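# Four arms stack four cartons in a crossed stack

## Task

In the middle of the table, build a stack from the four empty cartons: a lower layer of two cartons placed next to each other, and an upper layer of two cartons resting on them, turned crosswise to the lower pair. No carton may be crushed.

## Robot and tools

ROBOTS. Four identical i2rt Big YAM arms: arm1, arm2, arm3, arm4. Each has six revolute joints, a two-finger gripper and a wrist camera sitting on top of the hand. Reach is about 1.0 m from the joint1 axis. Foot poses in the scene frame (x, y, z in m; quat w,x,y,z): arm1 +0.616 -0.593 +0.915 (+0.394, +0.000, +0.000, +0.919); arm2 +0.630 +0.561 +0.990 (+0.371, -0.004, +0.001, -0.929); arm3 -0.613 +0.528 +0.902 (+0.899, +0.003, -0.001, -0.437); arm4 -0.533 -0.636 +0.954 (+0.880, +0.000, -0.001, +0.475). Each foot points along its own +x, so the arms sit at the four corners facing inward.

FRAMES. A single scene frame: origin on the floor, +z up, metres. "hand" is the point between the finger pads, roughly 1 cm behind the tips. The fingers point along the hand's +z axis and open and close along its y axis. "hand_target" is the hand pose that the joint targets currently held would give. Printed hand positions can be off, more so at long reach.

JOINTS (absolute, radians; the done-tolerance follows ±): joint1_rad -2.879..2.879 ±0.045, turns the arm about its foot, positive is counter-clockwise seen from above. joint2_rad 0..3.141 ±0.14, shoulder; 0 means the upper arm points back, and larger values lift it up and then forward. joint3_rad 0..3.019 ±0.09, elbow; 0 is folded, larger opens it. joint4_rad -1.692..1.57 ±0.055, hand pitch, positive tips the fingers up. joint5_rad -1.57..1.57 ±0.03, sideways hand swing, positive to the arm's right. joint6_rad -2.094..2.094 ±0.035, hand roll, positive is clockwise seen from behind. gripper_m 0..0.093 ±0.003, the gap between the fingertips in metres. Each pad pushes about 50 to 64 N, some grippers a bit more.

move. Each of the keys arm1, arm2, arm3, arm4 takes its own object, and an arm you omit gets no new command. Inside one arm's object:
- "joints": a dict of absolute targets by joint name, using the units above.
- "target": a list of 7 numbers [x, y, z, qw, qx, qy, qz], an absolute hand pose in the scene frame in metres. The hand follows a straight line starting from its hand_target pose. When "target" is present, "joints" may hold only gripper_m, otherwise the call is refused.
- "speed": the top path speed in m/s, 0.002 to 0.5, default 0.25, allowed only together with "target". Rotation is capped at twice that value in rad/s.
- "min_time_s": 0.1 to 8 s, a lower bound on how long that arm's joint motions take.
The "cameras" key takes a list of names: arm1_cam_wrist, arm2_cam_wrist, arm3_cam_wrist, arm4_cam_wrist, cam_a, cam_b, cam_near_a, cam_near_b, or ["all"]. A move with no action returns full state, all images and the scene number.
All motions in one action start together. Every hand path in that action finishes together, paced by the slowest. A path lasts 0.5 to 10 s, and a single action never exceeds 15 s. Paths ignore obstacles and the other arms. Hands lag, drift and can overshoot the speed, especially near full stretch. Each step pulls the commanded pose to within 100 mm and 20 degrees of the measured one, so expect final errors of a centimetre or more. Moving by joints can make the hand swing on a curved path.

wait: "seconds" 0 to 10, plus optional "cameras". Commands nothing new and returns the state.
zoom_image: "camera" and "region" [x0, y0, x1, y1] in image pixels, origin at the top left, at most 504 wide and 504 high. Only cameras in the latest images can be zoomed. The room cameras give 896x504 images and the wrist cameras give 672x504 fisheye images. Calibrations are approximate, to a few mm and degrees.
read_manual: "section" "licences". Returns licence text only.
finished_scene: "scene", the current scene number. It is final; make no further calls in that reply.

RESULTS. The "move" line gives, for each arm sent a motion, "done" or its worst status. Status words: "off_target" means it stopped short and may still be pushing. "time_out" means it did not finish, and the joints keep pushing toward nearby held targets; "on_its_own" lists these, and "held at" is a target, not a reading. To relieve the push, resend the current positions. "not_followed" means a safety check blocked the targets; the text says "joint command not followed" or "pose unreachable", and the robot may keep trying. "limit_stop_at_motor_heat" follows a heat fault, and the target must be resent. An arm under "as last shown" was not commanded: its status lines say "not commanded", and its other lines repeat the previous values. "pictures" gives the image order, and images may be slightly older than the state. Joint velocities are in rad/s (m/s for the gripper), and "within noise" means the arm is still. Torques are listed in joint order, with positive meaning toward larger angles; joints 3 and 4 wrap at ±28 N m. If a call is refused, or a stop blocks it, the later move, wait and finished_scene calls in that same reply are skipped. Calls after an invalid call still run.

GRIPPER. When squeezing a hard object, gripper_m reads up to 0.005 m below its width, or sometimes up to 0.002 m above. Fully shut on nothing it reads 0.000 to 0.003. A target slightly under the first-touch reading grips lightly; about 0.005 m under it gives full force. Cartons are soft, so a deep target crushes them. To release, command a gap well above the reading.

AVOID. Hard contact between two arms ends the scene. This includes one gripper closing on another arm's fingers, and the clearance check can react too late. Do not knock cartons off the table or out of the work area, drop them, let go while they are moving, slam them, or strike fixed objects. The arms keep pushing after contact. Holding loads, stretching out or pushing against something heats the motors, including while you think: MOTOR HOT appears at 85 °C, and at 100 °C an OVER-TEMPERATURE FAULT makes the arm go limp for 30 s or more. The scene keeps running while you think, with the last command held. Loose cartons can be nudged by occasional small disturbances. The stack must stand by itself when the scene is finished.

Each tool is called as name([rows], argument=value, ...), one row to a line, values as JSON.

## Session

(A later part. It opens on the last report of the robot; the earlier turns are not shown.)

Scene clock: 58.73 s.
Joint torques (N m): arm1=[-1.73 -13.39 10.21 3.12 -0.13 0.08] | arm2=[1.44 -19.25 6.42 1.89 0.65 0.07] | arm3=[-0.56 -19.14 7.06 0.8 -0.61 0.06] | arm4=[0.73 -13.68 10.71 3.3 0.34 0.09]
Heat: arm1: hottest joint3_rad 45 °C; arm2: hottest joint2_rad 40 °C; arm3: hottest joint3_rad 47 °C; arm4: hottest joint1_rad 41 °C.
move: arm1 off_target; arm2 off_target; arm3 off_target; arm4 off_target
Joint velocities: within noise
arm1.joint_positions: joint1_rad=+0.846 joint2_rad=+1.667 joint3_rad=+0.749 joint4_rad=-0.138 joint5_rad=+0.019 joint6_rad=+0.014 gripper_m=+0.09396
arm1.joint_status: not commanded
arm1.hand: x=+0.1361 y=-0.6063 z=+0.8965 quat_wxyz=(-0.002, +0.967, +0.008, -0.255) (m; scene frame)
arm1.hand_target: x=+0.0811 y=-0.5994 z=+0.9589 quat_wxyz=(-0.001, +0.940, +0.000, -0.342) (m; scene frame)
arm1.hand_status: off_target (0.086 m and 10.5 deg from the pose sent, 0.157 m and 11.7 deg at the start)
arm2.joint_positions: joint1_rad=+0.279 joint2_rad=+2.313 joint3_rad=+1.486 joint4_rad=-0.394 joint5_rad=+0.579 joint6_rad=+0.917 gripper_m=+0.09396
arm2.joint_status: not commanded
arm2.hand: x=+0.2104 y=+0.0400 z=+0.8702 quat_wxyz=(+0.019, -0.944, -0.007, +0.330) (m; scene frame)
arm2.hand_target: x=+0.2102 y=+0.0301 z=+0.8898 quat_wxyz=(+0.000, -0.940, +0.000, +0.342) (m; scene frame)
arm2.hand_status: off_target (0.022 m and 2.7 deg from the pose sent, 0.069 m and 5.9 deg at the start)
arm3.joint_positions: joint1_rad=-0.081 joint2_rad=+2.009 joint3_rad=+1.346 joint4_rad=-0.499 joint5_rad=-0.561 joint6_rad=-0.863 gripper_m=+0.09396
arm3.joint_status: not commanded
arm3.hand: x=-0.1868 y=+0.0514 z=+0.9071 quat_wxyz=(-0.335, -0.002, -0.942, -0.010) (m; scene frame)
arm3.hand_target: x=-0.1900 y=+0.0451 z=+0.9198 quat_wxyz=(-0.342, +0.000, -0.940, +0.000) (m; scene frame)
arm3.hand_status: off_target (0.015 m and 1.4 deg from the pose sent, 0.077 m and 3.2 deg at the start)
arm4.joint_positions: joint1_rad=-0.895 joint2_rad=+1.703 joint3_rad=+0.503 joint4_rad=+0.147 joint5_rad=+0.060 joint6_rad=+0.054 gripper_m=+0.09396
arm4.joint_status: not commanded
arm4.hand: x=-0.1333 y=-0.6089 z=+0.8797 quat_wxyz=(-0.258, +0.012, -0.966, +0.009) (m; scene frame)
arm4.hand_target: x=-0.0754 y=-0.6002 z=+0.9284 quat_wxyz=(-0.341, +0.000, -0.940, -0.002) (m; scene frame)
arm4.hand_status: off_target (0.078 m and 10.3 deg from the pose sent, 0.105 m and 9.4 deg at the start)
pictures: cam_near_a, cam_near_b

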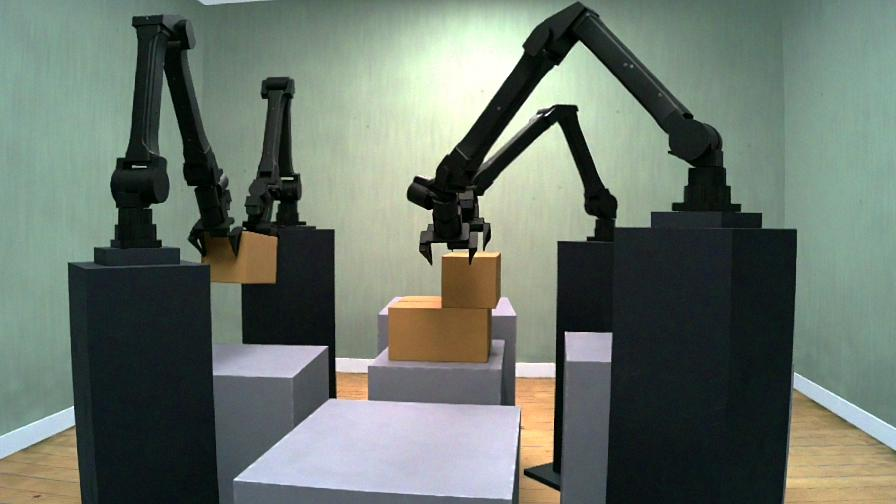

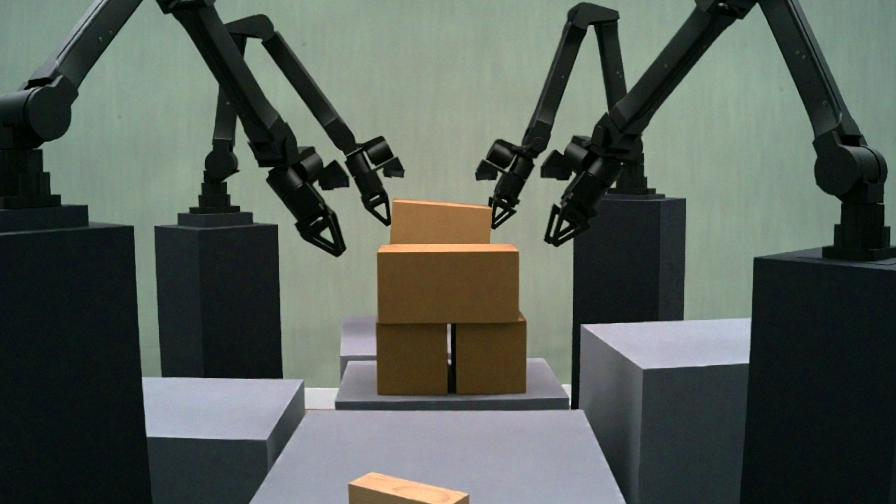

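move(arm2={"joints":{"joint1_rad":-0.3,"joint2_rad":1.2,"joint3_rad":1.0,"joint4_rad":-0.8},"min_time_s":4}, arm3={"joints":{"joint1_rad":0.5,"joint2_rad":1.2,"joint3_rad":1.0,"joint4_rad":-0.8},"min_time_s":4}, arm1={"target":[0.072,-0.36,0.965,0,0.9397,0,-0.3420],"speed":0.08}, arm4={"target":[-0.067,-0.363,0.945,0.3420,0,0.9397,0],"speed":0.08}, cameras=["cam_near_b","cam_near_a"])

Scene clock: 64.37 s.
Joint torques (N m): arm1=[0.15 -10.75 14.13 2.47 -0.65 0.4] | arm2=[0.15 -8.18 9.54 0.92 0.53 0.08] | arm3=[1.14 -9.47 9.06 0.73 -0.53 0.06] | arm4=[-1.2 -12.34 16.34 2.17 1.33 -0.26]
Heat: arm1: hottest joint3_rad 46 °C; arm2: hottest joint2_rad 40 °C; arm3: hottest joint3_rad 47 °C; arm4: hottest joint1_rad 41 °C.
move: arm1 off_target; arm2 done; arm3 done; arm4 off_target
Joint velocities: within noise
arm1.joint_positions: joint1_rad=+0.311 joint2_rad=+1.715 joint3_rad=+0.891 joint4_rad=-0.276 joint5_rad=-0.299 joint6_rad=-0.429 gripper_m=+0.09396
arm1.joint_status: not commanded
arm1.hand: x=+0.1420 y=-0.3924 z=+0.9160 quat_wxyz=(+0.026, +0.962, +0.001, -0.271) (m; scene frame)
arm1.hand_target: x=+0.0820 y=-0.3645 z=+0.9716 quat_wxyz=(+0.001, +0.940, +0.001, -0.342) (m; scene frame)
arm1.hand_status: off_target (0.091 m and 9.0 deg from the pose sent, 0.264 m and 10.6 deg at the start)
arm2.joint_positions: joint1_rad=-0.291 joint2_rad=+1.212 joint3_rad=+1.006 joint4_rad=-0.789 joint5_rad=+0.581 joint6_rad=+0.918 gripper_m=+0.09396
arm2.joint_status: all done
arm2.hand: x=+0.1905 y=+0.4460 z=+1.2403 quat_wxyz=(+0.036, -0.876, +0.284, +0.388) (m; scene frame)
arm2.hand_target: x=+0.1938 y=+0.4527 z=+1.2416 quat_wxyz=(+0.039, -0.874, +0.292, +0.387) (m; scene frame)
arm2.hand_status: not commanded
arm3.joint_positions: joint1_rad=+0.489 joint2_rad=+1.209 joint3_rad=+0.997 joint4_rad=-0.792 joint5_rad=-0.562 joint6_rad=-0.864 gripper_m=+0.09396
arm3.joint_status: all done
arm3.hand: x=-0.1711 y=+0.4322 z=+1.1445 quat_wxyz=(-0.376, +0.280, -0.881, -0.055) (m; scene frame)
arm3.hand_target: x=-0.1715 y=+0.4381 z=+1.1492 quat_wxyz=(-0.379, +0.289, -0.878, -0.055) (m; scene frame)
arm3.hand_status: not commanded
arm4.joint_positions: joint1_rad=-0.311 joint2_rad=+1.754 joint3_rad=+0.746 joint4_rad=-0.127 joint5_rad=+0.381 joint6_rad=+0.547 gripper_m=+0.09396
arm4.joint_status: not commanded
arm4.hand: x=-0.1332 y=-0.3975 z=+0.9082 quat_wxyz=(-0.280, +0.022, -0.959, +0.028) (m; scene frame)
arm4.hand_target: x=-0.0745 y=-0.3679 z=+0.9515 quat_wxyz=(-0.342, -0.001, -0.940, +0.000) (m; scene frame)
arm4.hand_status: off_target (0.083 m and 8.5 deg from the pose sent, 0.263 m and 10.2 deg at the start)
pictures: cam_near_a, cam_near_b

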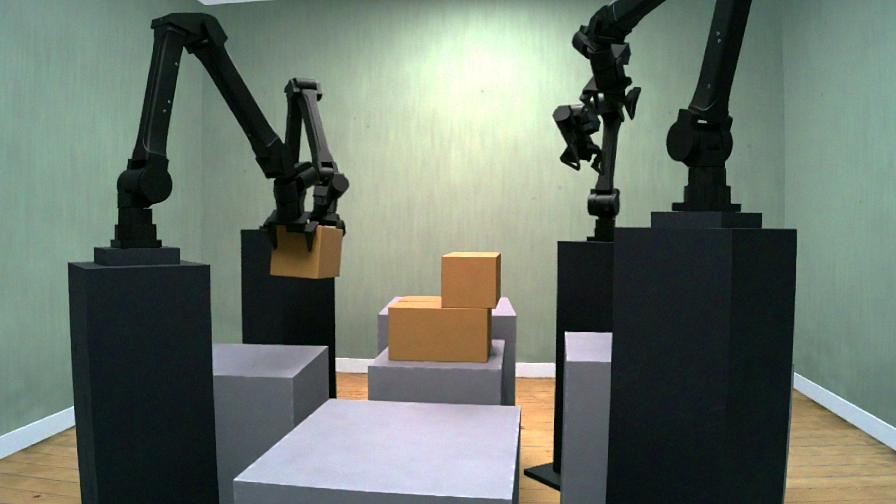

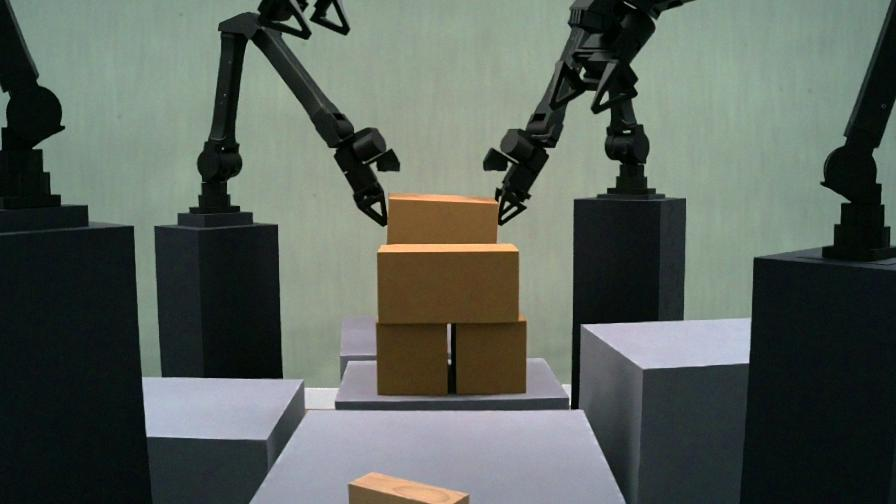

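move(arm1={"target":[0.075,-0.078,0.98,0,0.9397,0,-0.3420],"speed":0.09}, arm4={"target":[-0.069,-0.080,0.975,0.3420,0,0.9397,0],"speed":0.09}, cameras=["cam_near_b","cam_near_a","cam_b"])

Scene clock: 69.23 s.
Joint torques (N m): arm1=[4.13 -17.2 15.02 1.96 -1.59 0.56] | arm2=[0.09 -7.18 9.58 1.18 0.52 0.09] | arm3=[1.14 -9.35 9.16 0.72 -0.53 0.07] | arm4=[-4.95 -18.14 16.55 1.25 1.8 -0.55]
Heat: arm1: hottest joint3_rad 48 °C; arm2: hottest joint2_rad 40 °C; arm3: hottest joint3_rad 47 °C; arm4: hottest joint3_rad 43 °C.
move: arm1 off_target; arm4 off_target
Joint velocities: within noise
arm1.joint_positions: joint1_rad=-0.116 joint2_rad=+2.110 joint3_rad=+1.570 joint4_rad=-0.699 joint5_rad=-0.484 joint6_rad=-0.800 gripper_m=+0.09396
arm1.joint_status: not commanded
arm1.hand: x=+0.1450 y=-0.1005 z=+0.9231 quat_wxyz=(+0.032, +0.958, -0.021, -0.284) (m; scene frame)
arm1.hand_target: x=+0.0829 y=-0.0877 z=+0.9849 quat_wxyz=(+0.002, +0.939, +0.002, -0.344) (m; scene frame)
arm1.hand_status: off_target (0.093 m and 8.3 deg from the pose sent, 0.328 m and 9.0 deg at the start)
arm2, arm3: as last shown
arm4.joint_positions: joint1_rad=+0.088 joint2_rad=+2.121 joint3_rad=+1.566 joint4_rad=-0.662 joint5_rad=+0.539 joint6_rad=+0.924 gripper_m=+0.09396
arm4.joint_status: not commanded
arm4.hand: x=-0.1325 y=-0.0797 z=+0.9621 quat_wxyz=(-0.313, +0.026, -0.949, -0.002) (m; scene frame)
arm4.hand_target: x=-0.0730 y=-0.0860 z=+0.9768 quat_wxyz=(-0.342, +0.000, -0.940, +0.001) (m; scene frame)
arm4.hand_status: off_target (0.065 m and 4.7 deg from the pose sent, 0.331 m and 8.5 deg at the start)
pictures: cam_b, cam_near_a, cam_near_b

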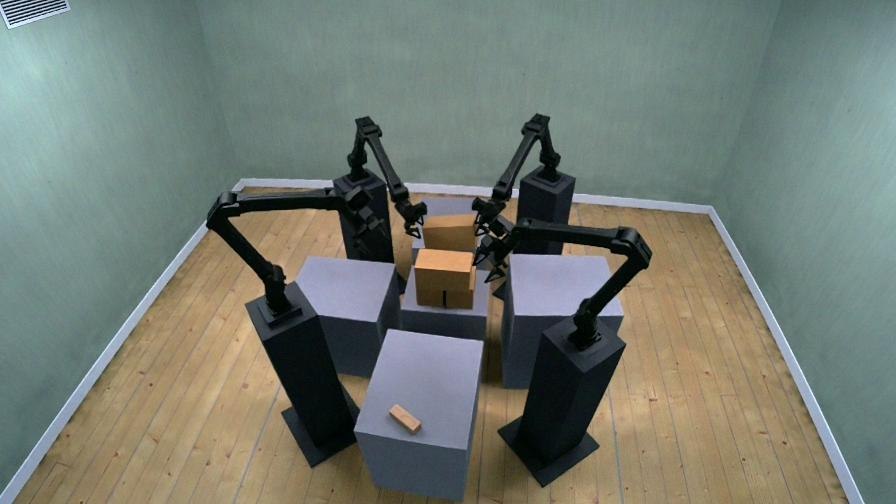

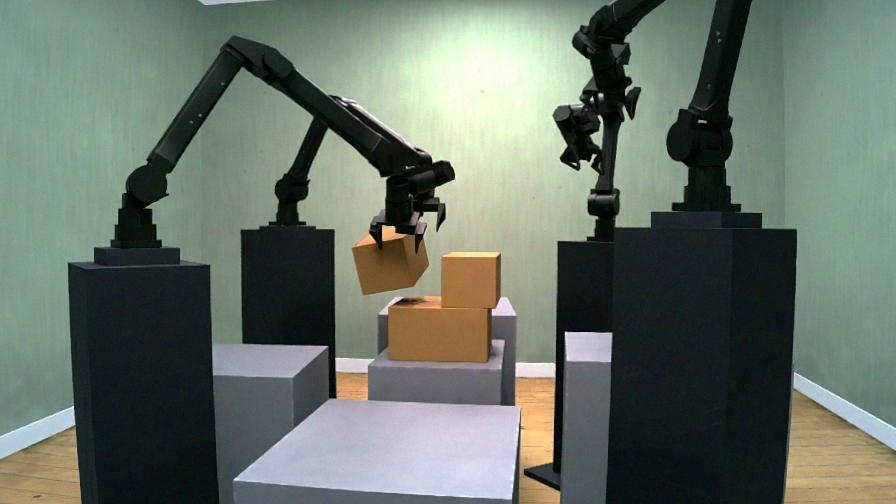

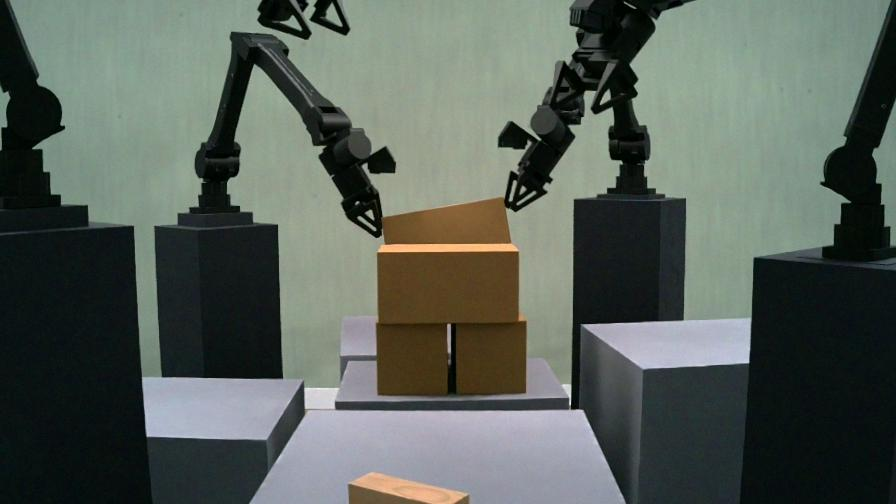

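move(arm1={"target":[0.085,-0.035,1.0,0,0.9397,0,-0.3420],"speed":0.05}, arm4={"target":[-0.073,-0.050,0.958,0.3420,0,0.9397,0],"speed":0.05}, cameras=["cam_near_b","cam_near_a"])

Scene clock: 72.37 s.
Joint torques (N m): arm1=[4.42 -15.56 11.71 1.06 -1.19 0.36] | arm2=[-0.5 -7.65 9.47 1.07 0.55 0.03] | arm3=[1.2 -9.47 9.14 0.73 -0.53 0.06] | arm4=[-3.72 -22.3 18.66 1.44 1.64 -0.57]
Heat: arm1: hottest joint3_rad 48 °C; arm2: hottest joint3_rad 40 °C; arm3: hottest joint3_rad 47 °C; arm4: hottest joint3_rad 44 °C.
move: arm1 off_target; arm4 off_target
Joint velocities: within noise
arm1.joint_positions: joint1_rad=-0.168 joint2_rad=+2.151 joint3_rad=+1.815 joint4_rad=-0.801 joint5_rad=-0.513 joint6_rad=-0.824 gripper_m=+0.09396
arm1.joint_status: not commanded
arm1.hand: x=+0.1310 y=-0.0251 z=+0.9940 quat_wxyz=(-0.009, +0.946, -0.018, -0.324) (m; scene frame)
arm1.hand_target: x=+0.0877 y=-0.0382 z=+1.0004 quat_wxyz=(+0.000, +0.940, +0.000, -0.342) (m; scene frame)
arm1.hand_status: off_target (0.047 m and 3.2 deg from the pose sent, 0.118 m and 8.3 deg at the start)
arm2, arm3: as last shown
arm4.joint_positions: joint1_rad=+0.102 joint2_rad=+2.230 joint3_rad=+1.619 joint4_rad=-0.699 joint5_rad=+0.559 joint6_rad=+0.958 gripper_m=+0.09396
arm4.joint_status: not commanded
arm4.hand: x=-0.1383 y=-0.0778 z=+0.9099 quat_wxyz=(-0.299, +0.028, -0.953, +0.034) (m; scene frame)
arm4.hand_target: x=-0.0781 y=-0.0592 z=+0.9625 quat_wxyz=(-0.344, -0.001, -0.939, +0.001) (m; scene frame)
arm4.hand_status: off_target (0.086 m and 7.2 deg from the pose sent, 0.067 m and 4.6 deg at the start)
pictures: cam_near_a, cam_near_b

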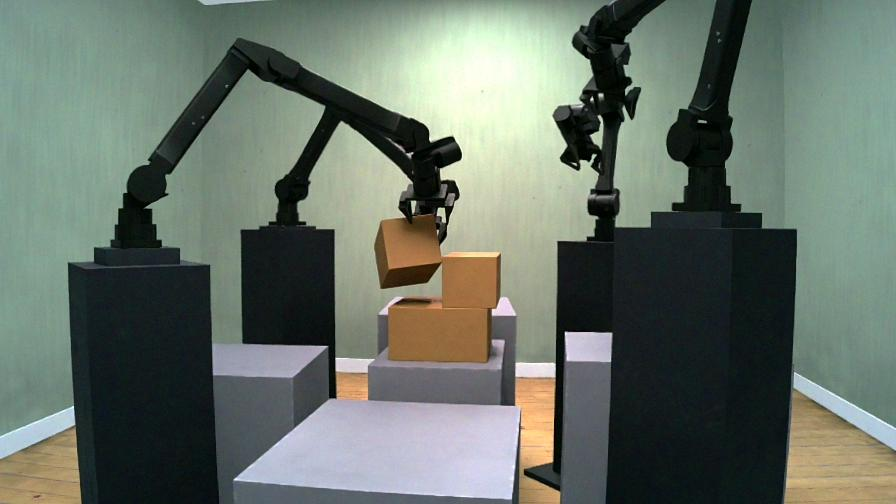

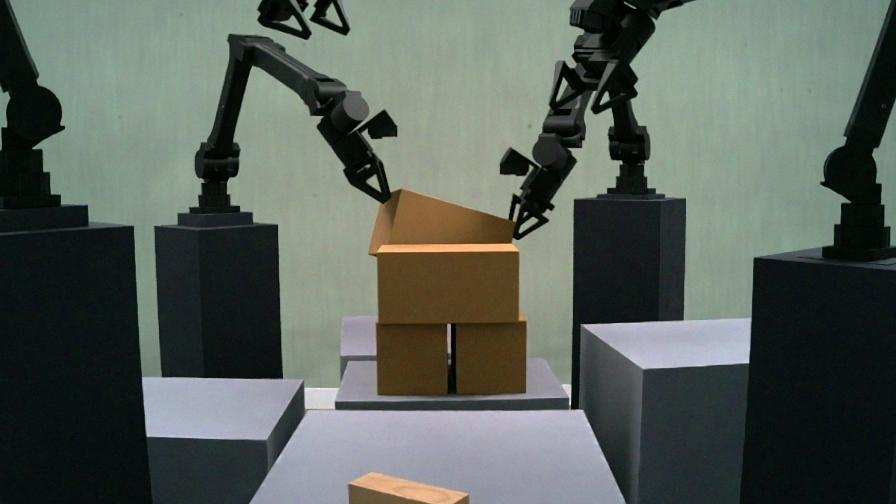

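move(arm1={"target":[0.103,-0.058,0.982,0,0.9397,0,-0.3420],"speed":0.04}, arm4={"target":[-0.093,-0.045,0.977,0.3420,0,0.9397,0],"speed":0.04}, cameras=["cam_near_b","cam_near_a"])

Scene clock: 74.63 s.
Joint torques (N m): arm1=[4.37 -19.14 7.17 2.22 -1.14 0.32] | arm2=[1.03 -7.65 9.62 0.91 0.51 0.06] | arm3=[1.14 -9.41 9.14 0.75 -0.53 0.07] | arm4=[-2.14 -24.06 17.35 1.18 1.48 -0.47]
Heat: arm1: hottest joint3_rad 48 °C; arm2: hottest joint3_rad 40 °C; arm3: hottest joint3_rad 47 °C; arm4: hottest joint3_rad 45 °C.
move: arm1 off_target; arm4 off_target
Joint velocities: within noise
arm1.joint_positions: joint1_rad=-0.169 joint2_rad=+2.151 joint3_rad=+1.734 joint4_rad=-0.749 joint5_rad=-0.517 joint6_rad=-0.824 gripper_m=+0.09396
arm1.joint_status: not commanded
arm1.hand: x=+0.1407 y=-0.0395 z=+0.9630 quat_wxyz=(+0.003, +0.948, -0.022, -0.317) (m; scene frame)
arm1.hand_target: x=+0.1048 y=-0.0593 z=+0.9821 quat_wxyz=(+0.001, +0.940, +0.000, -0.342) (m; scene frame)
arm1.hand_status: off_target (0.046 m and 4.0 deg from the pose sent, 0.045 m and 3.2 deg at the start)
arm2, arm3: as last shown
arm4.joint_positions: joint1_rad=+0.105 joint2_rad=+2.225 joint3_rad=+1.640 joint4_rad=-0.743 joint5_rad=+0.574 joint6_rad=+0.981 gripper_m=+0.09396
arm4.joint_status: not commanded
arm4.hand: x=-0.1385 y=-0.0773 z=+0.9199 quat_wxyz=(-0.301, +0.020, -0.952, +0.042) (m; scene frame)
arm4.hand_target: x=-0.0971 y=-0.0518 z=+0.9803 quat_wxyz=(-0.343, -0.001, -0.939, +0.001) (m; scene frame)
arm4.hand_status: off_target (0.080 m and 7.2 deg from the pose sent, 0.087 m and 7.2 deg at the start)
pictures: cam_near_a, cam_near_b

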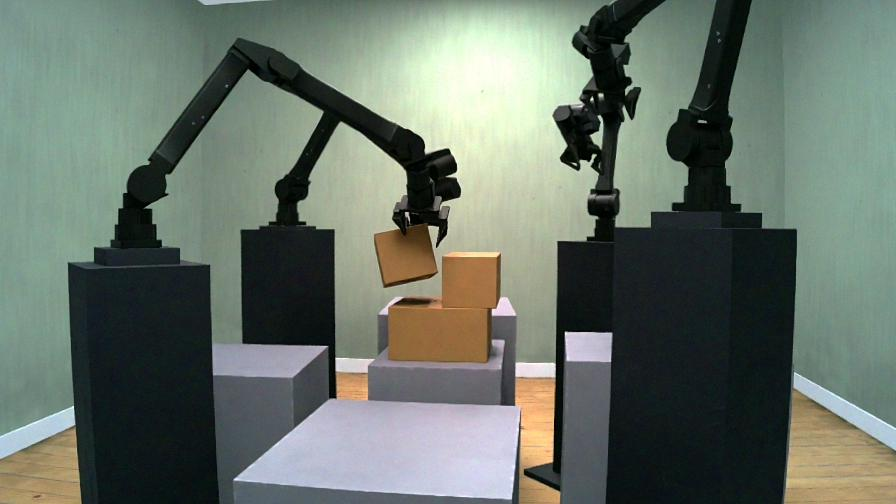

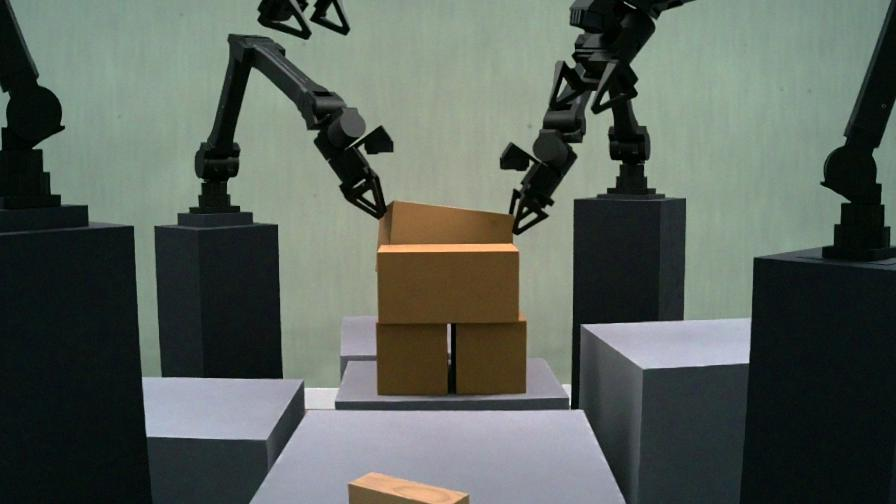

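move(arm1={"target":[0.106,-0.075,0.965,0,0.9397,0,-0.3420],"speed":0.03}, arm4={"target":[-0.100,-0.033,0.983,0.3420,0,0.9397,0],"speed":0.03}, cameras=["cam_near_b","cam_near_a"])

Scene clock: 76.67 s.
Joint torques (N m): arm1=[4.6 -20.25 7.46 2.36 -1.02 0.42] | arm2=[0.32 -7.41 9.63 1.05 0.53 0.1] | arm3=[1.2 -9.47 9.16 0.72 -0.53 0.06] | arm4=[-2.08 -21.36 15.58 0.84 1.2 -0.35]
Heat: arm1: hottest joint3_rad 48 °C; arm2: hottest joint3_rad 40 °C; arm3: hottest joint3_rad 47 °C; arm4: hottest joint3_rad 46 °C.
move: arm1 off_target; arm4 off_target
Joint velocities: within noise
arm1.joint_positions: joint1_rad=-0.160 joint2_rad=+2.151 joint3_rad=+1.638 joint4_rad=-0.682 joint5_rad=-0.517 joint6_rad=-0.823 gripper_m=+0.09396
arm1.joint_status: not commanded
arm1.hand: x=+0.1488 y=-0.0622 z=+0.9277 quat_wxyz=(+0.016, +0.951, -0.023, -0.309) (m; scene frame)
arm1.hand_target: x=+0.1081 y=-0.0771 z=+0.9653 quat_wxyz=(+0.002, +0.940, +0.001, -0.342) (m; scene frame)
arm1.hand_status: off_target (0.058 m and 5.1 deg from the pose sent, 0.050 m and 3.9 deg at the start)
arm2, arm3: as last shown
arm4.joint_positions: joint1_rad=+0.121 joint2_rad=+2.212 joint3_rad=+1.728 joint4_rad=-0.773 joint5_rad=+0.585 joint6_rad=+0.984 gripper_m=+0.09396
arm4.joint_status: not commanded
arm4.hand: x=-0.1323 y=-0.0441 z=+0.9624 quat_wxyz=(-0.322, +0.015, -0.946, +0.012) (m; scene frame)
arm4.hand_target: x=-0.1015 y=-0.0356 z=+0.9839 quat_wxyz=(-0.342, +0.000, -0.940, +0.000) (m; scene frame)
arm4.hand_status: off_target (0.040 m and 3.3 deg from the pose sent, 0.086 m and 7.2 deg at the start)
pictures: cam_near_a, cam_near_b

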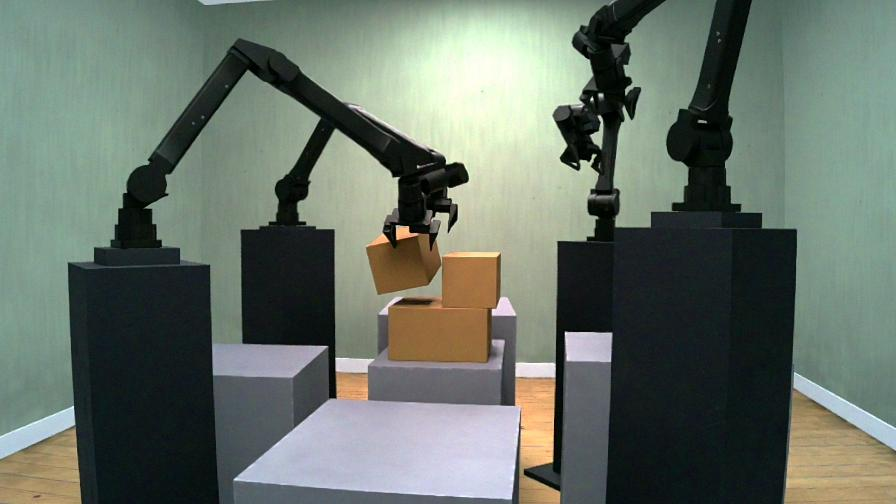

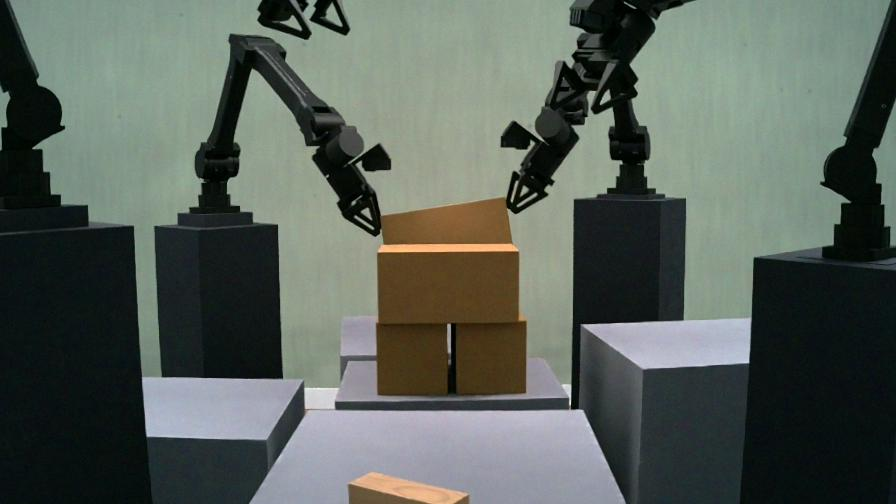

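move(arm1={"target":[0.108,-0.068,0.960,0,0.9397,0,-0.3420],"speed":0.03}, arm4={"target":[-0.102,-0.045,0.952,0.3420,0,0.9397,0],"speed":0.03}, cameras=["cam_near_b","cam_near_a"])

Scene clock: 78.93 s.
Joint torques (N m): arm1=[3.9 -19.19 8.64 2.26 -0.98 0.35] | arm2=[0.21 -7 9.62 1.1 0.58 0.07] | arm3=[1.14 -9.41 9.16 0.73 -0.53 0.06] | arm4=[-2.61 -20.19 10 1.69 1.16 -0.39]
Heat: arm1: hottest joint3_rad 48 °C; arm2: hottest joint3_rad 40 °C; arm3: hottest joint3_rad 47 °C; arm4: hottest joint3_rad 46 °C.
move: arm1 off_target; arm4 off_target
Joint velocities: within noise
arm1.joint_positions: joint1_rad=-0.160 joint2_rad=+2.151 joint3_rad=+1.635 joint4_rad=-0.682 joint5_rad=-0.521 joint6_rad=-0.823 gripper_m=+0.09396
arm1.joint_status: not commanded
arm1.hand: x=+0.1488 y=-0.0636 z=+0.9269 quat_wxyz=(+0.018, +0.950, -0.022, -0.310) (m; scene frame)
arm1.hand_target: x=+0.1100 y=-0.0704 z=+0.9608 quat_wxyz=(+0.001, +0.940, +0.001, -0.342) (m; scene frame)
arm1.hand_status: off_target (0.053 m and 5.1 deg from the pose sent, 0.052 m and 5.1 deg at the start)
arm2, arm3: as last shown
arm4.joint_positions: joint1_rad=+0.127 joint2_rad=+2.212 joint3_rad=+1.728 joint4_rad=-0.712 joint5_rad=+0.583 joint6_rad=+0.984 gripper_m=+0.09396
arm4.joint_status: not commanded
arm4.hand: x=-0.1302 y=-0.0304 z=+0.9668 quat_wxyz=(-0.334, +0.009, -0.942, -0.015) (m; scene frame)
arm4.hand_target: x=-0.1034 y=-0.0461 z=+0.9525 quat_wxyz=(-0.342, +0.000, -0.940, +0.000) (m; scene frame)
arm4.hand_status: off_target (0.035 m and 2.2 deg from the pose sent, 0.032 m and 3.3 deg at the start)
pictures: cam_near_a, cam_near_b

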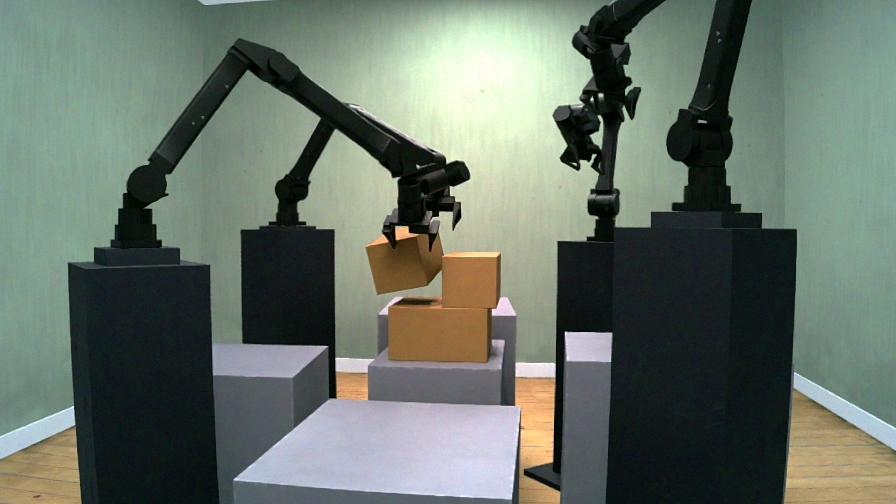

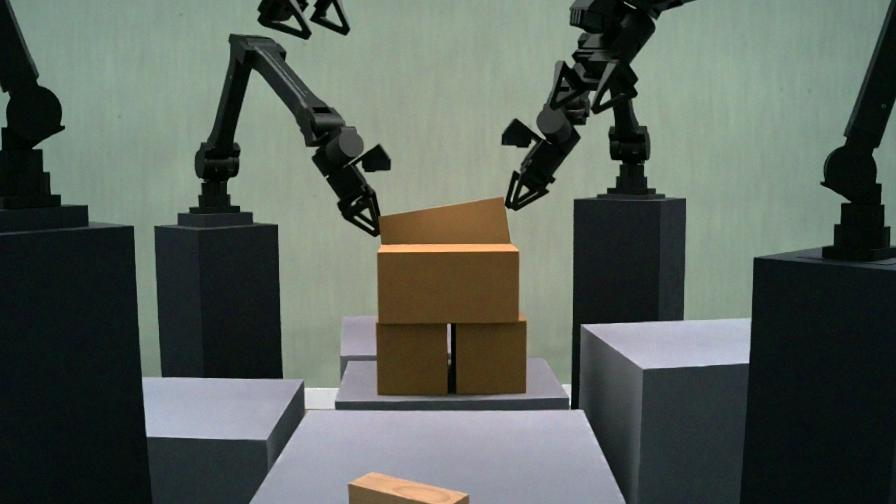

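move(arm1={"target":[0.110,-0.066,0.950,0,0.9397,0,-0.3420],"speed":0.03}, arm4={"target":[-0.104,-0.062,0.91,0.3420,0,0.9397,0],"speed":0.03}, cameras=["cam_near_b","cam_near_a"])

Scene clock: 81.67 s.
Joint torques (N m): arm1=[3.49 -18.08 8.43 2.4 -0.99 0.33] | arm2=[-0.09 -7.36 9.65 0.91 0.53 0.06] | arm3=[1.14 -9.47 9.13 0.73 -0.53 0.06] | arm4=[-3.43 -20.07 8.9 1.73 1.17 -0.49]
Heat: arm1: hottest joint3_rad 48 °C; arm2: hottest joint3_rad 40 °C; arm3: hottest joint3_rad 47 °C; arm4: hottest joint3_rad 46 °C.
move: arm1 off_target; arm4 off_target
Joint velocities: within noise
arm1.joint_positions: joint1_rad=-0.160 joint2_rad=+2.151 joint3_rad=+1.635 joint4_rad=-0.670 joint5_rad=-0.522 joint6_rad=-0.826 gripper_m=+0.09396
arm1.joint_status: not commanded
arm1.hand: x=+0.1472 y=-0.0617 z=+0.9280 quat_wxyz=(+0.014, +0.949, -0.019, -0.313) (m; scene frame)
arm1.hand_target: x=+0.1116 y=-0.0680 z=+0.9508 quat_wxyz=(+0.001, +0.940, +0.001, -0.342) (m; scene frame)
arm1.hand_status: off_target (0.043 m and 4.4 deg from the pose sent, 0.045 m and 5.1 deg at the start)
arm2, arm3: as last shown
arm4.joint_positions: joint1_rad=+0.128 joint2_rad=+2.237 joint3_rad=+1.649 joint4_rad=-0.600 joint5_rad=+0.579 joint6_rad=+0.984 gripper_m=+0.09396
arm4.joint_status: not commanded
arm4.hand: x=-0.1367 y=-0.0403 z=+0.9256 quat_wxyz=(-0.334, +0.009, -0.942, -0.020) (m; scene frame)
arm4.hand_target: x=-0.1060 y=-0.0631 z=+0.9107 quat_wxyz=(-0.341, +0.000, -0.940, +0.000) (m; scene frame)
arm4.hand_status: off_target (0.042 m and 2.7 deg from the pose sent, 0.070 m and 2.2 deg at the start)
pictures: cam_near_a, cam_near_b

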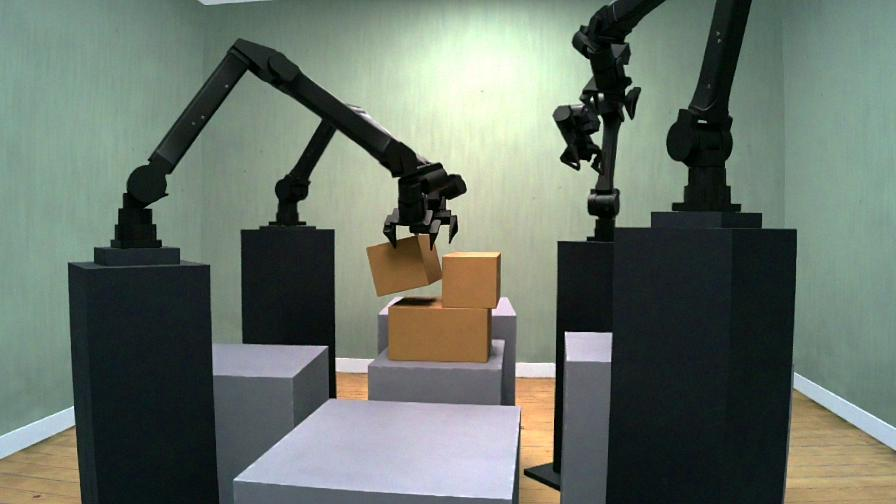

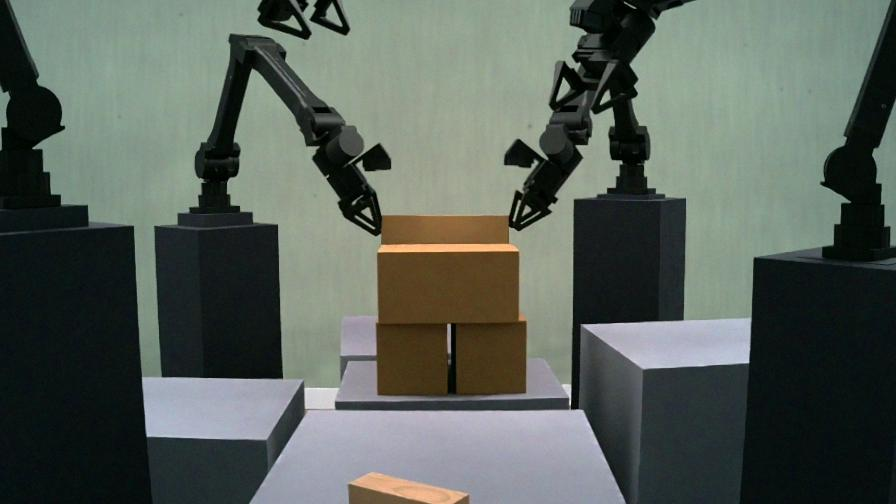

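move(arm1={"target":[0.112,-0.072,0.912,0,0.9397,0,-0.3420],"speed":0.03}, arm4={"target":[-0.106,-0.074,0.880,0.3420,0,0.9397,0],"speed":0.03}, cameras=["cam_near_b","cam_near_a"])

Scene clock: 84.47 s.
Joint torques (N m): arm1=[3.72 -16.21 6.95 2.26 -0.85 0.35] | arm2=[-0.03 -7.24 9.61 0.88 0.55 0.06] | arm3=[1.14 -9.41 9.14 0.73 -0.53 0.06] | arm4=[-3.9 -20.13 8.42 1.73 1.18 -0.5]
Heat: arm1: hottest joint3_rad 48 °C; arm2: hottest joint3_rad 40 °C; arm3: hottest joint3_rad 47 °C; arm4: hottest joint3_rad 46 °C.
move: arm1 off_target; arm4 off_target
Joint velocities: within noise
arm1.joint_positions: joint1_rad=-0.160 joint2_rad=+2.164 joint3_rad=+1.609 joint4_rad=-0.578 joint5_rad=-0.523 joint6_rad=-0.825 gripper_m=+0.09396
arm1.joint_status: not commanded
arm1.hand: x=+0.1432 y=-0.0562 z=+0.9161 quat_wxyz=(-0.006, +0.944, -0.013, -0.328) (m; scene frame)
arm1.hand_target: x=+0.1134 y=-0.0732 z=+0.9125 quat_wxyz=(+0.001, +0.940, +0.000, -0.342) (m; scene frame)
arm1.hand_status: off_target (0.035 m and 2.3 deg from the pose sent, 0.040 m and 4.4 deg at the start)
arm2, arm3: as last shown
arm4.joint_positions: joint1_rad=+0.128 joint2_rad=+2.263 joint3_rad=+1.596 joint4_rad=-0.520 joint5_rad=+0.577 joint6_rad=+0.980 gripper_m=+0.09396
arm4.joint_status: not commanded
arm4.hand: x=-0.1416 y=-0.0499 z=+0.8937 quat_wxyz=(-0.334, +0.011, -0.942, -0.020) (m; scene frame)
arm4.hand_target: x=-0.1082 y=-0.0752 z=+0.8807 quat_wxyz=(-0.341, +0.000, -0.940, +0.001) (m; scene frame)
arm4.hand_status: off_target (0.045 m and 2.8 deg from the pose sent, 0.064 m and 2.6 deg at the start)
pictures: cam_near_a, cam_near_b

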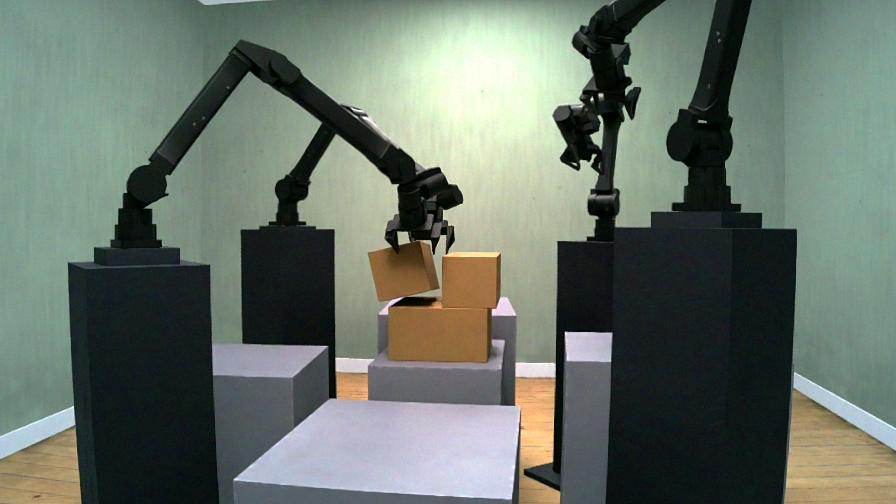

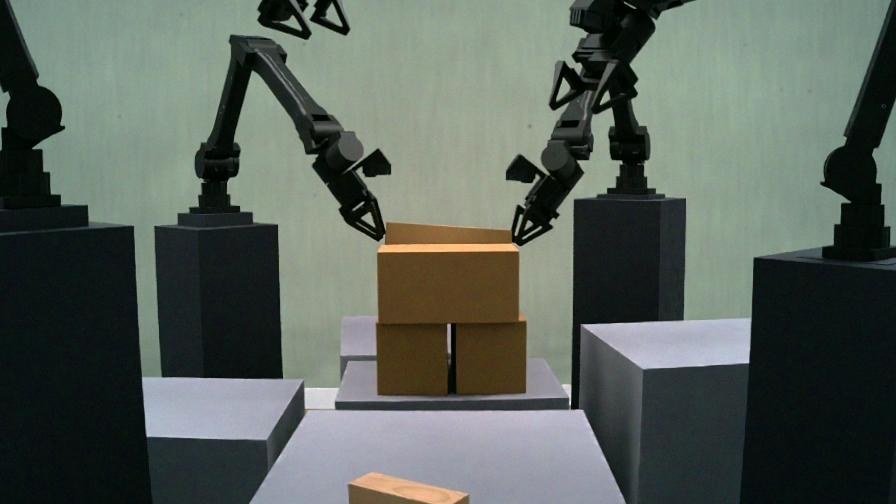

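move(arm1={"target":[0.112,-0.068,0.870,0,0.9397,0,-0.3420],"speed":0.03}, arm4={"target":[-0.107,-0.070,0.860,0.3420,0,0.9397,0],"speed":0.03}, cameras=["cam_near_b","cam_near_a"])

Scene clock: 87.13 s.
Joint torques (N m): arm1=[3.6 -14.62 7.02 2.41 -0.82 0.32] | arm2=[0.15 -7.77 9.5 1.02 0.5 0.01] | arm3=[1.2 -9.52 9.13 0.72 -0.53 0.06] | arm4=[-3.55 -18.08 9.21 1.73 1.18 -0.46]
Heat: arm1: hottest joint3_rad 48 °C; arm2: hottest joint3_rad 41 °C; arm3: hottest joint3_rad 47 °C; arm4: hottest joint3_rad 46 °C.
move: arm1 off_target; arm4 off_target
Joint velocities: within noise
arm1.joint_positions: joint1_rad=-0.163 joint2_rad=+2.207 joint3_rad=+1.602 joint4_rad=-0.514 joint5_rad=-0.525 joint6_rad=-0.825 gripper_m=+0.09396
arm1.joint_status: not commanded
arm1.hand: x=+0.1424 y=-0.0516 z=+0.8898 quat_wxyz=(-0.011, +0.943, -0.012, -0.333) (m; scene frame)
arm1.hand_target: x=+0.1141 y=-0.0699 z=+0.8709 quat_wxyz=(+0.001, +0.940, +0.000, -0.341) (m; scene frame)
arm1.hand_status: off_target (0.040 m and 2.2 deg from the pose sent, 0.057 m and 2.3 deg at the start)
arm2.joint_positions: joint1_rad=-0.291 joint2_rad=+1.212 joint3_rad=+1.006 joint4_rad=-0.789 joint5_rad=+0.581 joint6_rad=+0.918 gripper_m=+0.09396
arm2.joint_status: not commanded
arm2.hand: x=+0.1905 y=+0.4460 z=+1.2403 quat_wxyz=(+0.036, -0.876, +0.284, +0.388) (m; scene frame)
arm2.hand_target: x=+0.1938 y=+0.4527 z=+1.2416 quat_wxyz=(+0.039, -0.874, +0.292, +0.387) (m; scene frame)
arm2.hand_status: not commanded
arm3.joint_positions: joint1_rad=+0.489 joint2_rad=+1.209 joint3_rad=+0.997 joint4_rad=-0.792 joint5_rad=-0.562 joint6_rad=-0.864 gripper_m=+0.09396
arm3.joint_status: not commanded
arm3.hand: x=-0.1711 y=+0.4322 z=+1.1445 quat_wxyz=(-0.376, +0.280, -0.881, -0.055) (m; scene frame)
arm3.hand_target: x=-0.1715 y=+0.4381 z=+1.1492 quat_wxyz=(-0.379, +0.289, -0.878, -0.055) (m; scene frame)
arm3.hand_status: not commanded
arm4.joint_positions: joint1_rad=+0.129 joint2_rad=+2.274 joint3_rad=+1.596 joint4_rad=-0.495 joint5_rad=+0.578 joint6_rad=+0.980 gripper_m=+0.09396
arm4.joint_status: not commanded
arm4.hand: x=-0.1409 y=-0.0469 z=+0.8881 quat_wxyz=(-0.337, +0.010, -0.941, -0.026) (m; scene frame)
arm4.hand_target: x=-0.1098 y=-0.0722 z=+0.8613 quat_wxyz=(-0.341, +0.000, -0.940, +0.000) (m; scene frame)
arm4.hand_status: off_target (0.050 m and 3.2 deg from the pose sent, 0.052 m and 2.8 deg at the start)
pictures: cam_near_a, cam_near_b

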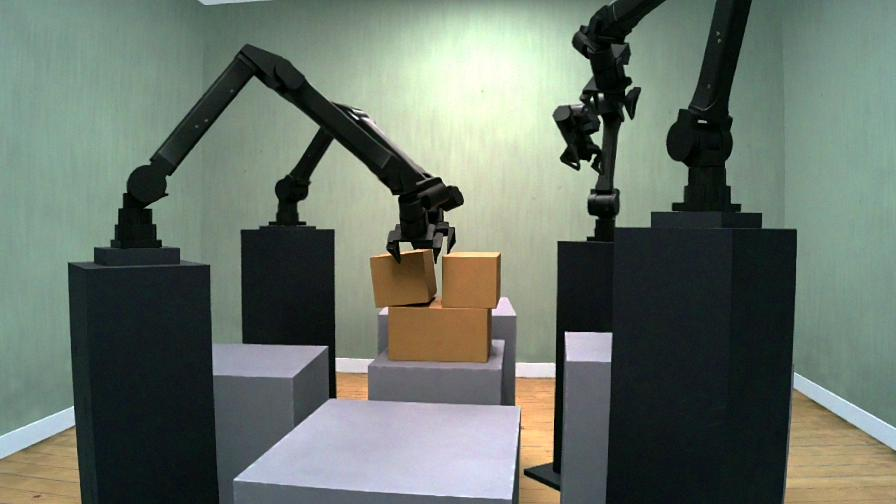

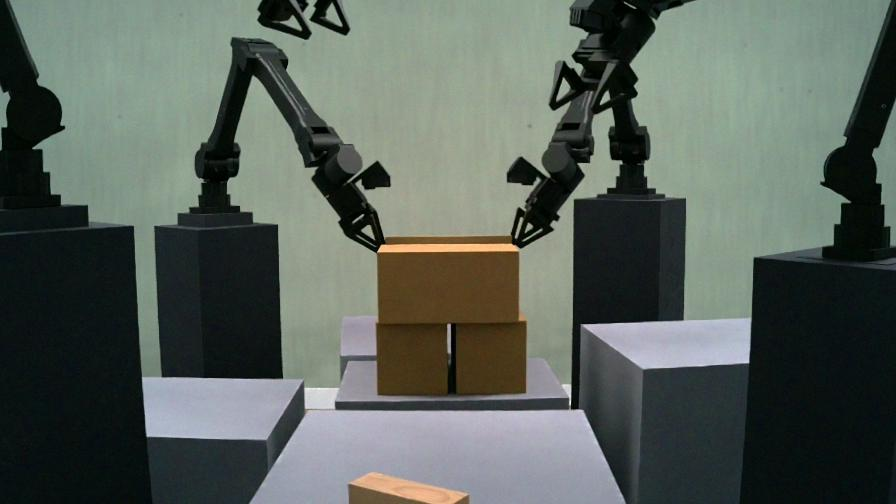

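move(arm1={"target":[0.112,-0.052,0.863,0,0.9397,0,-0.3420],"speed":0.03}, arm4={"target":[-0.107,-0.054,0.848,0.3420,0,0.9397,0],"speed":0.03}, cameras=["cam_near_b","cam_near_a"])

Scene clock: 88.97 s.
Joint torques (N m): arm1=[2.32 -16.15 10.36 1.42 -0.58 0.19] | arm2=[0.09 -7.36 9.5 1.13 0.56 0.08] | arm3=[1.14 -9.41 9.13 0.75 -0.53 0.06] | arm4=[-2.55 -19.49 13.53 1.03 0.82 -0.33]
Heat: arm1: hottest joint3_rad 48 °C; arm2: hottest joint3_rad 41 °C; arm3: hottest joint3_rad 47 °C; arm4: hottest joint3_rad 46 °C.
move: arm1 off_target; arm4 off_target
Joint velocities: within noise
arm1.joint_positions: joint1_rad=-0.161 joint2_rad=+2.266 joint3_rad=+1.605 joint4_rad=-0.507 joint5_rad=-0.539 joint6_rad=-0.823 gripper_m=+0.09396
arm1.joint_status: not commanded
arm1.hand: x=+0.1441 y=-0.0603 z=+0.8526 quat_wxyz=(+0.012, +0.946, -0.017, -0.324) (m; scene frame)
arm1.hand_target: x=+0.1133 y=-0.0542 z=+0.8640 quat_wxyz=(+0.000, +0.940, +0.000, -0.342) (m; scene frame)
arm1.hand_status: off_target (0.035 m and 3.2 deg from the pose sent, 0.041 m and 2.2 deg at the start)
arm2, arm3: as last shown
arm4.joint_positions: joint1_rad=+0.123 joint2_rad=+2.342 joint3_rad=+1.604 joint4_rad=-0.494 joint5_rad=+0.593 joint6_rad=+0.976 gripper_m=+0.09396
arm4.joint_status: not commanded
arm4.hand: x=-0.1400 y=-0.0606 z=+0.8471 quat_wxyz=(-0.331, +0.015, -0.944, +0.004) (m; scene frame)
arm4.hand_target: x=-0.1082 y=-0.0562 z=+0.8491 quat_wxyz=(-0.342, +0.000, -0.940, +0.000) (m; scene frame)
arm4.hand_status: off_target (0.034 m and 2.2 deg from the pose sent, 0.053 m and 3.2 deg at the start)
pictures: cam_near_a, cam_near_b

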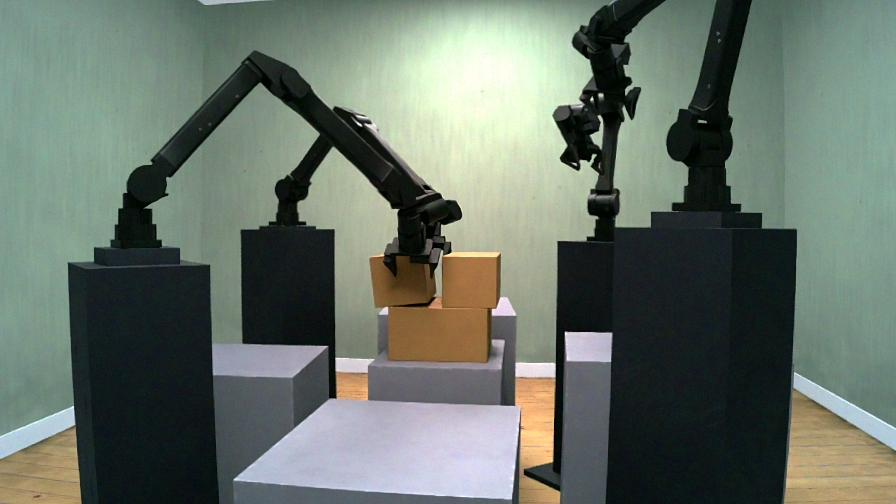

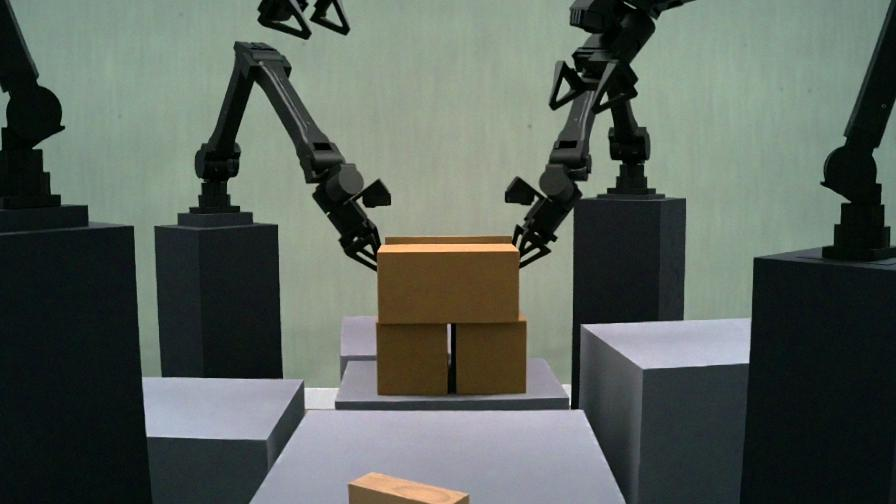

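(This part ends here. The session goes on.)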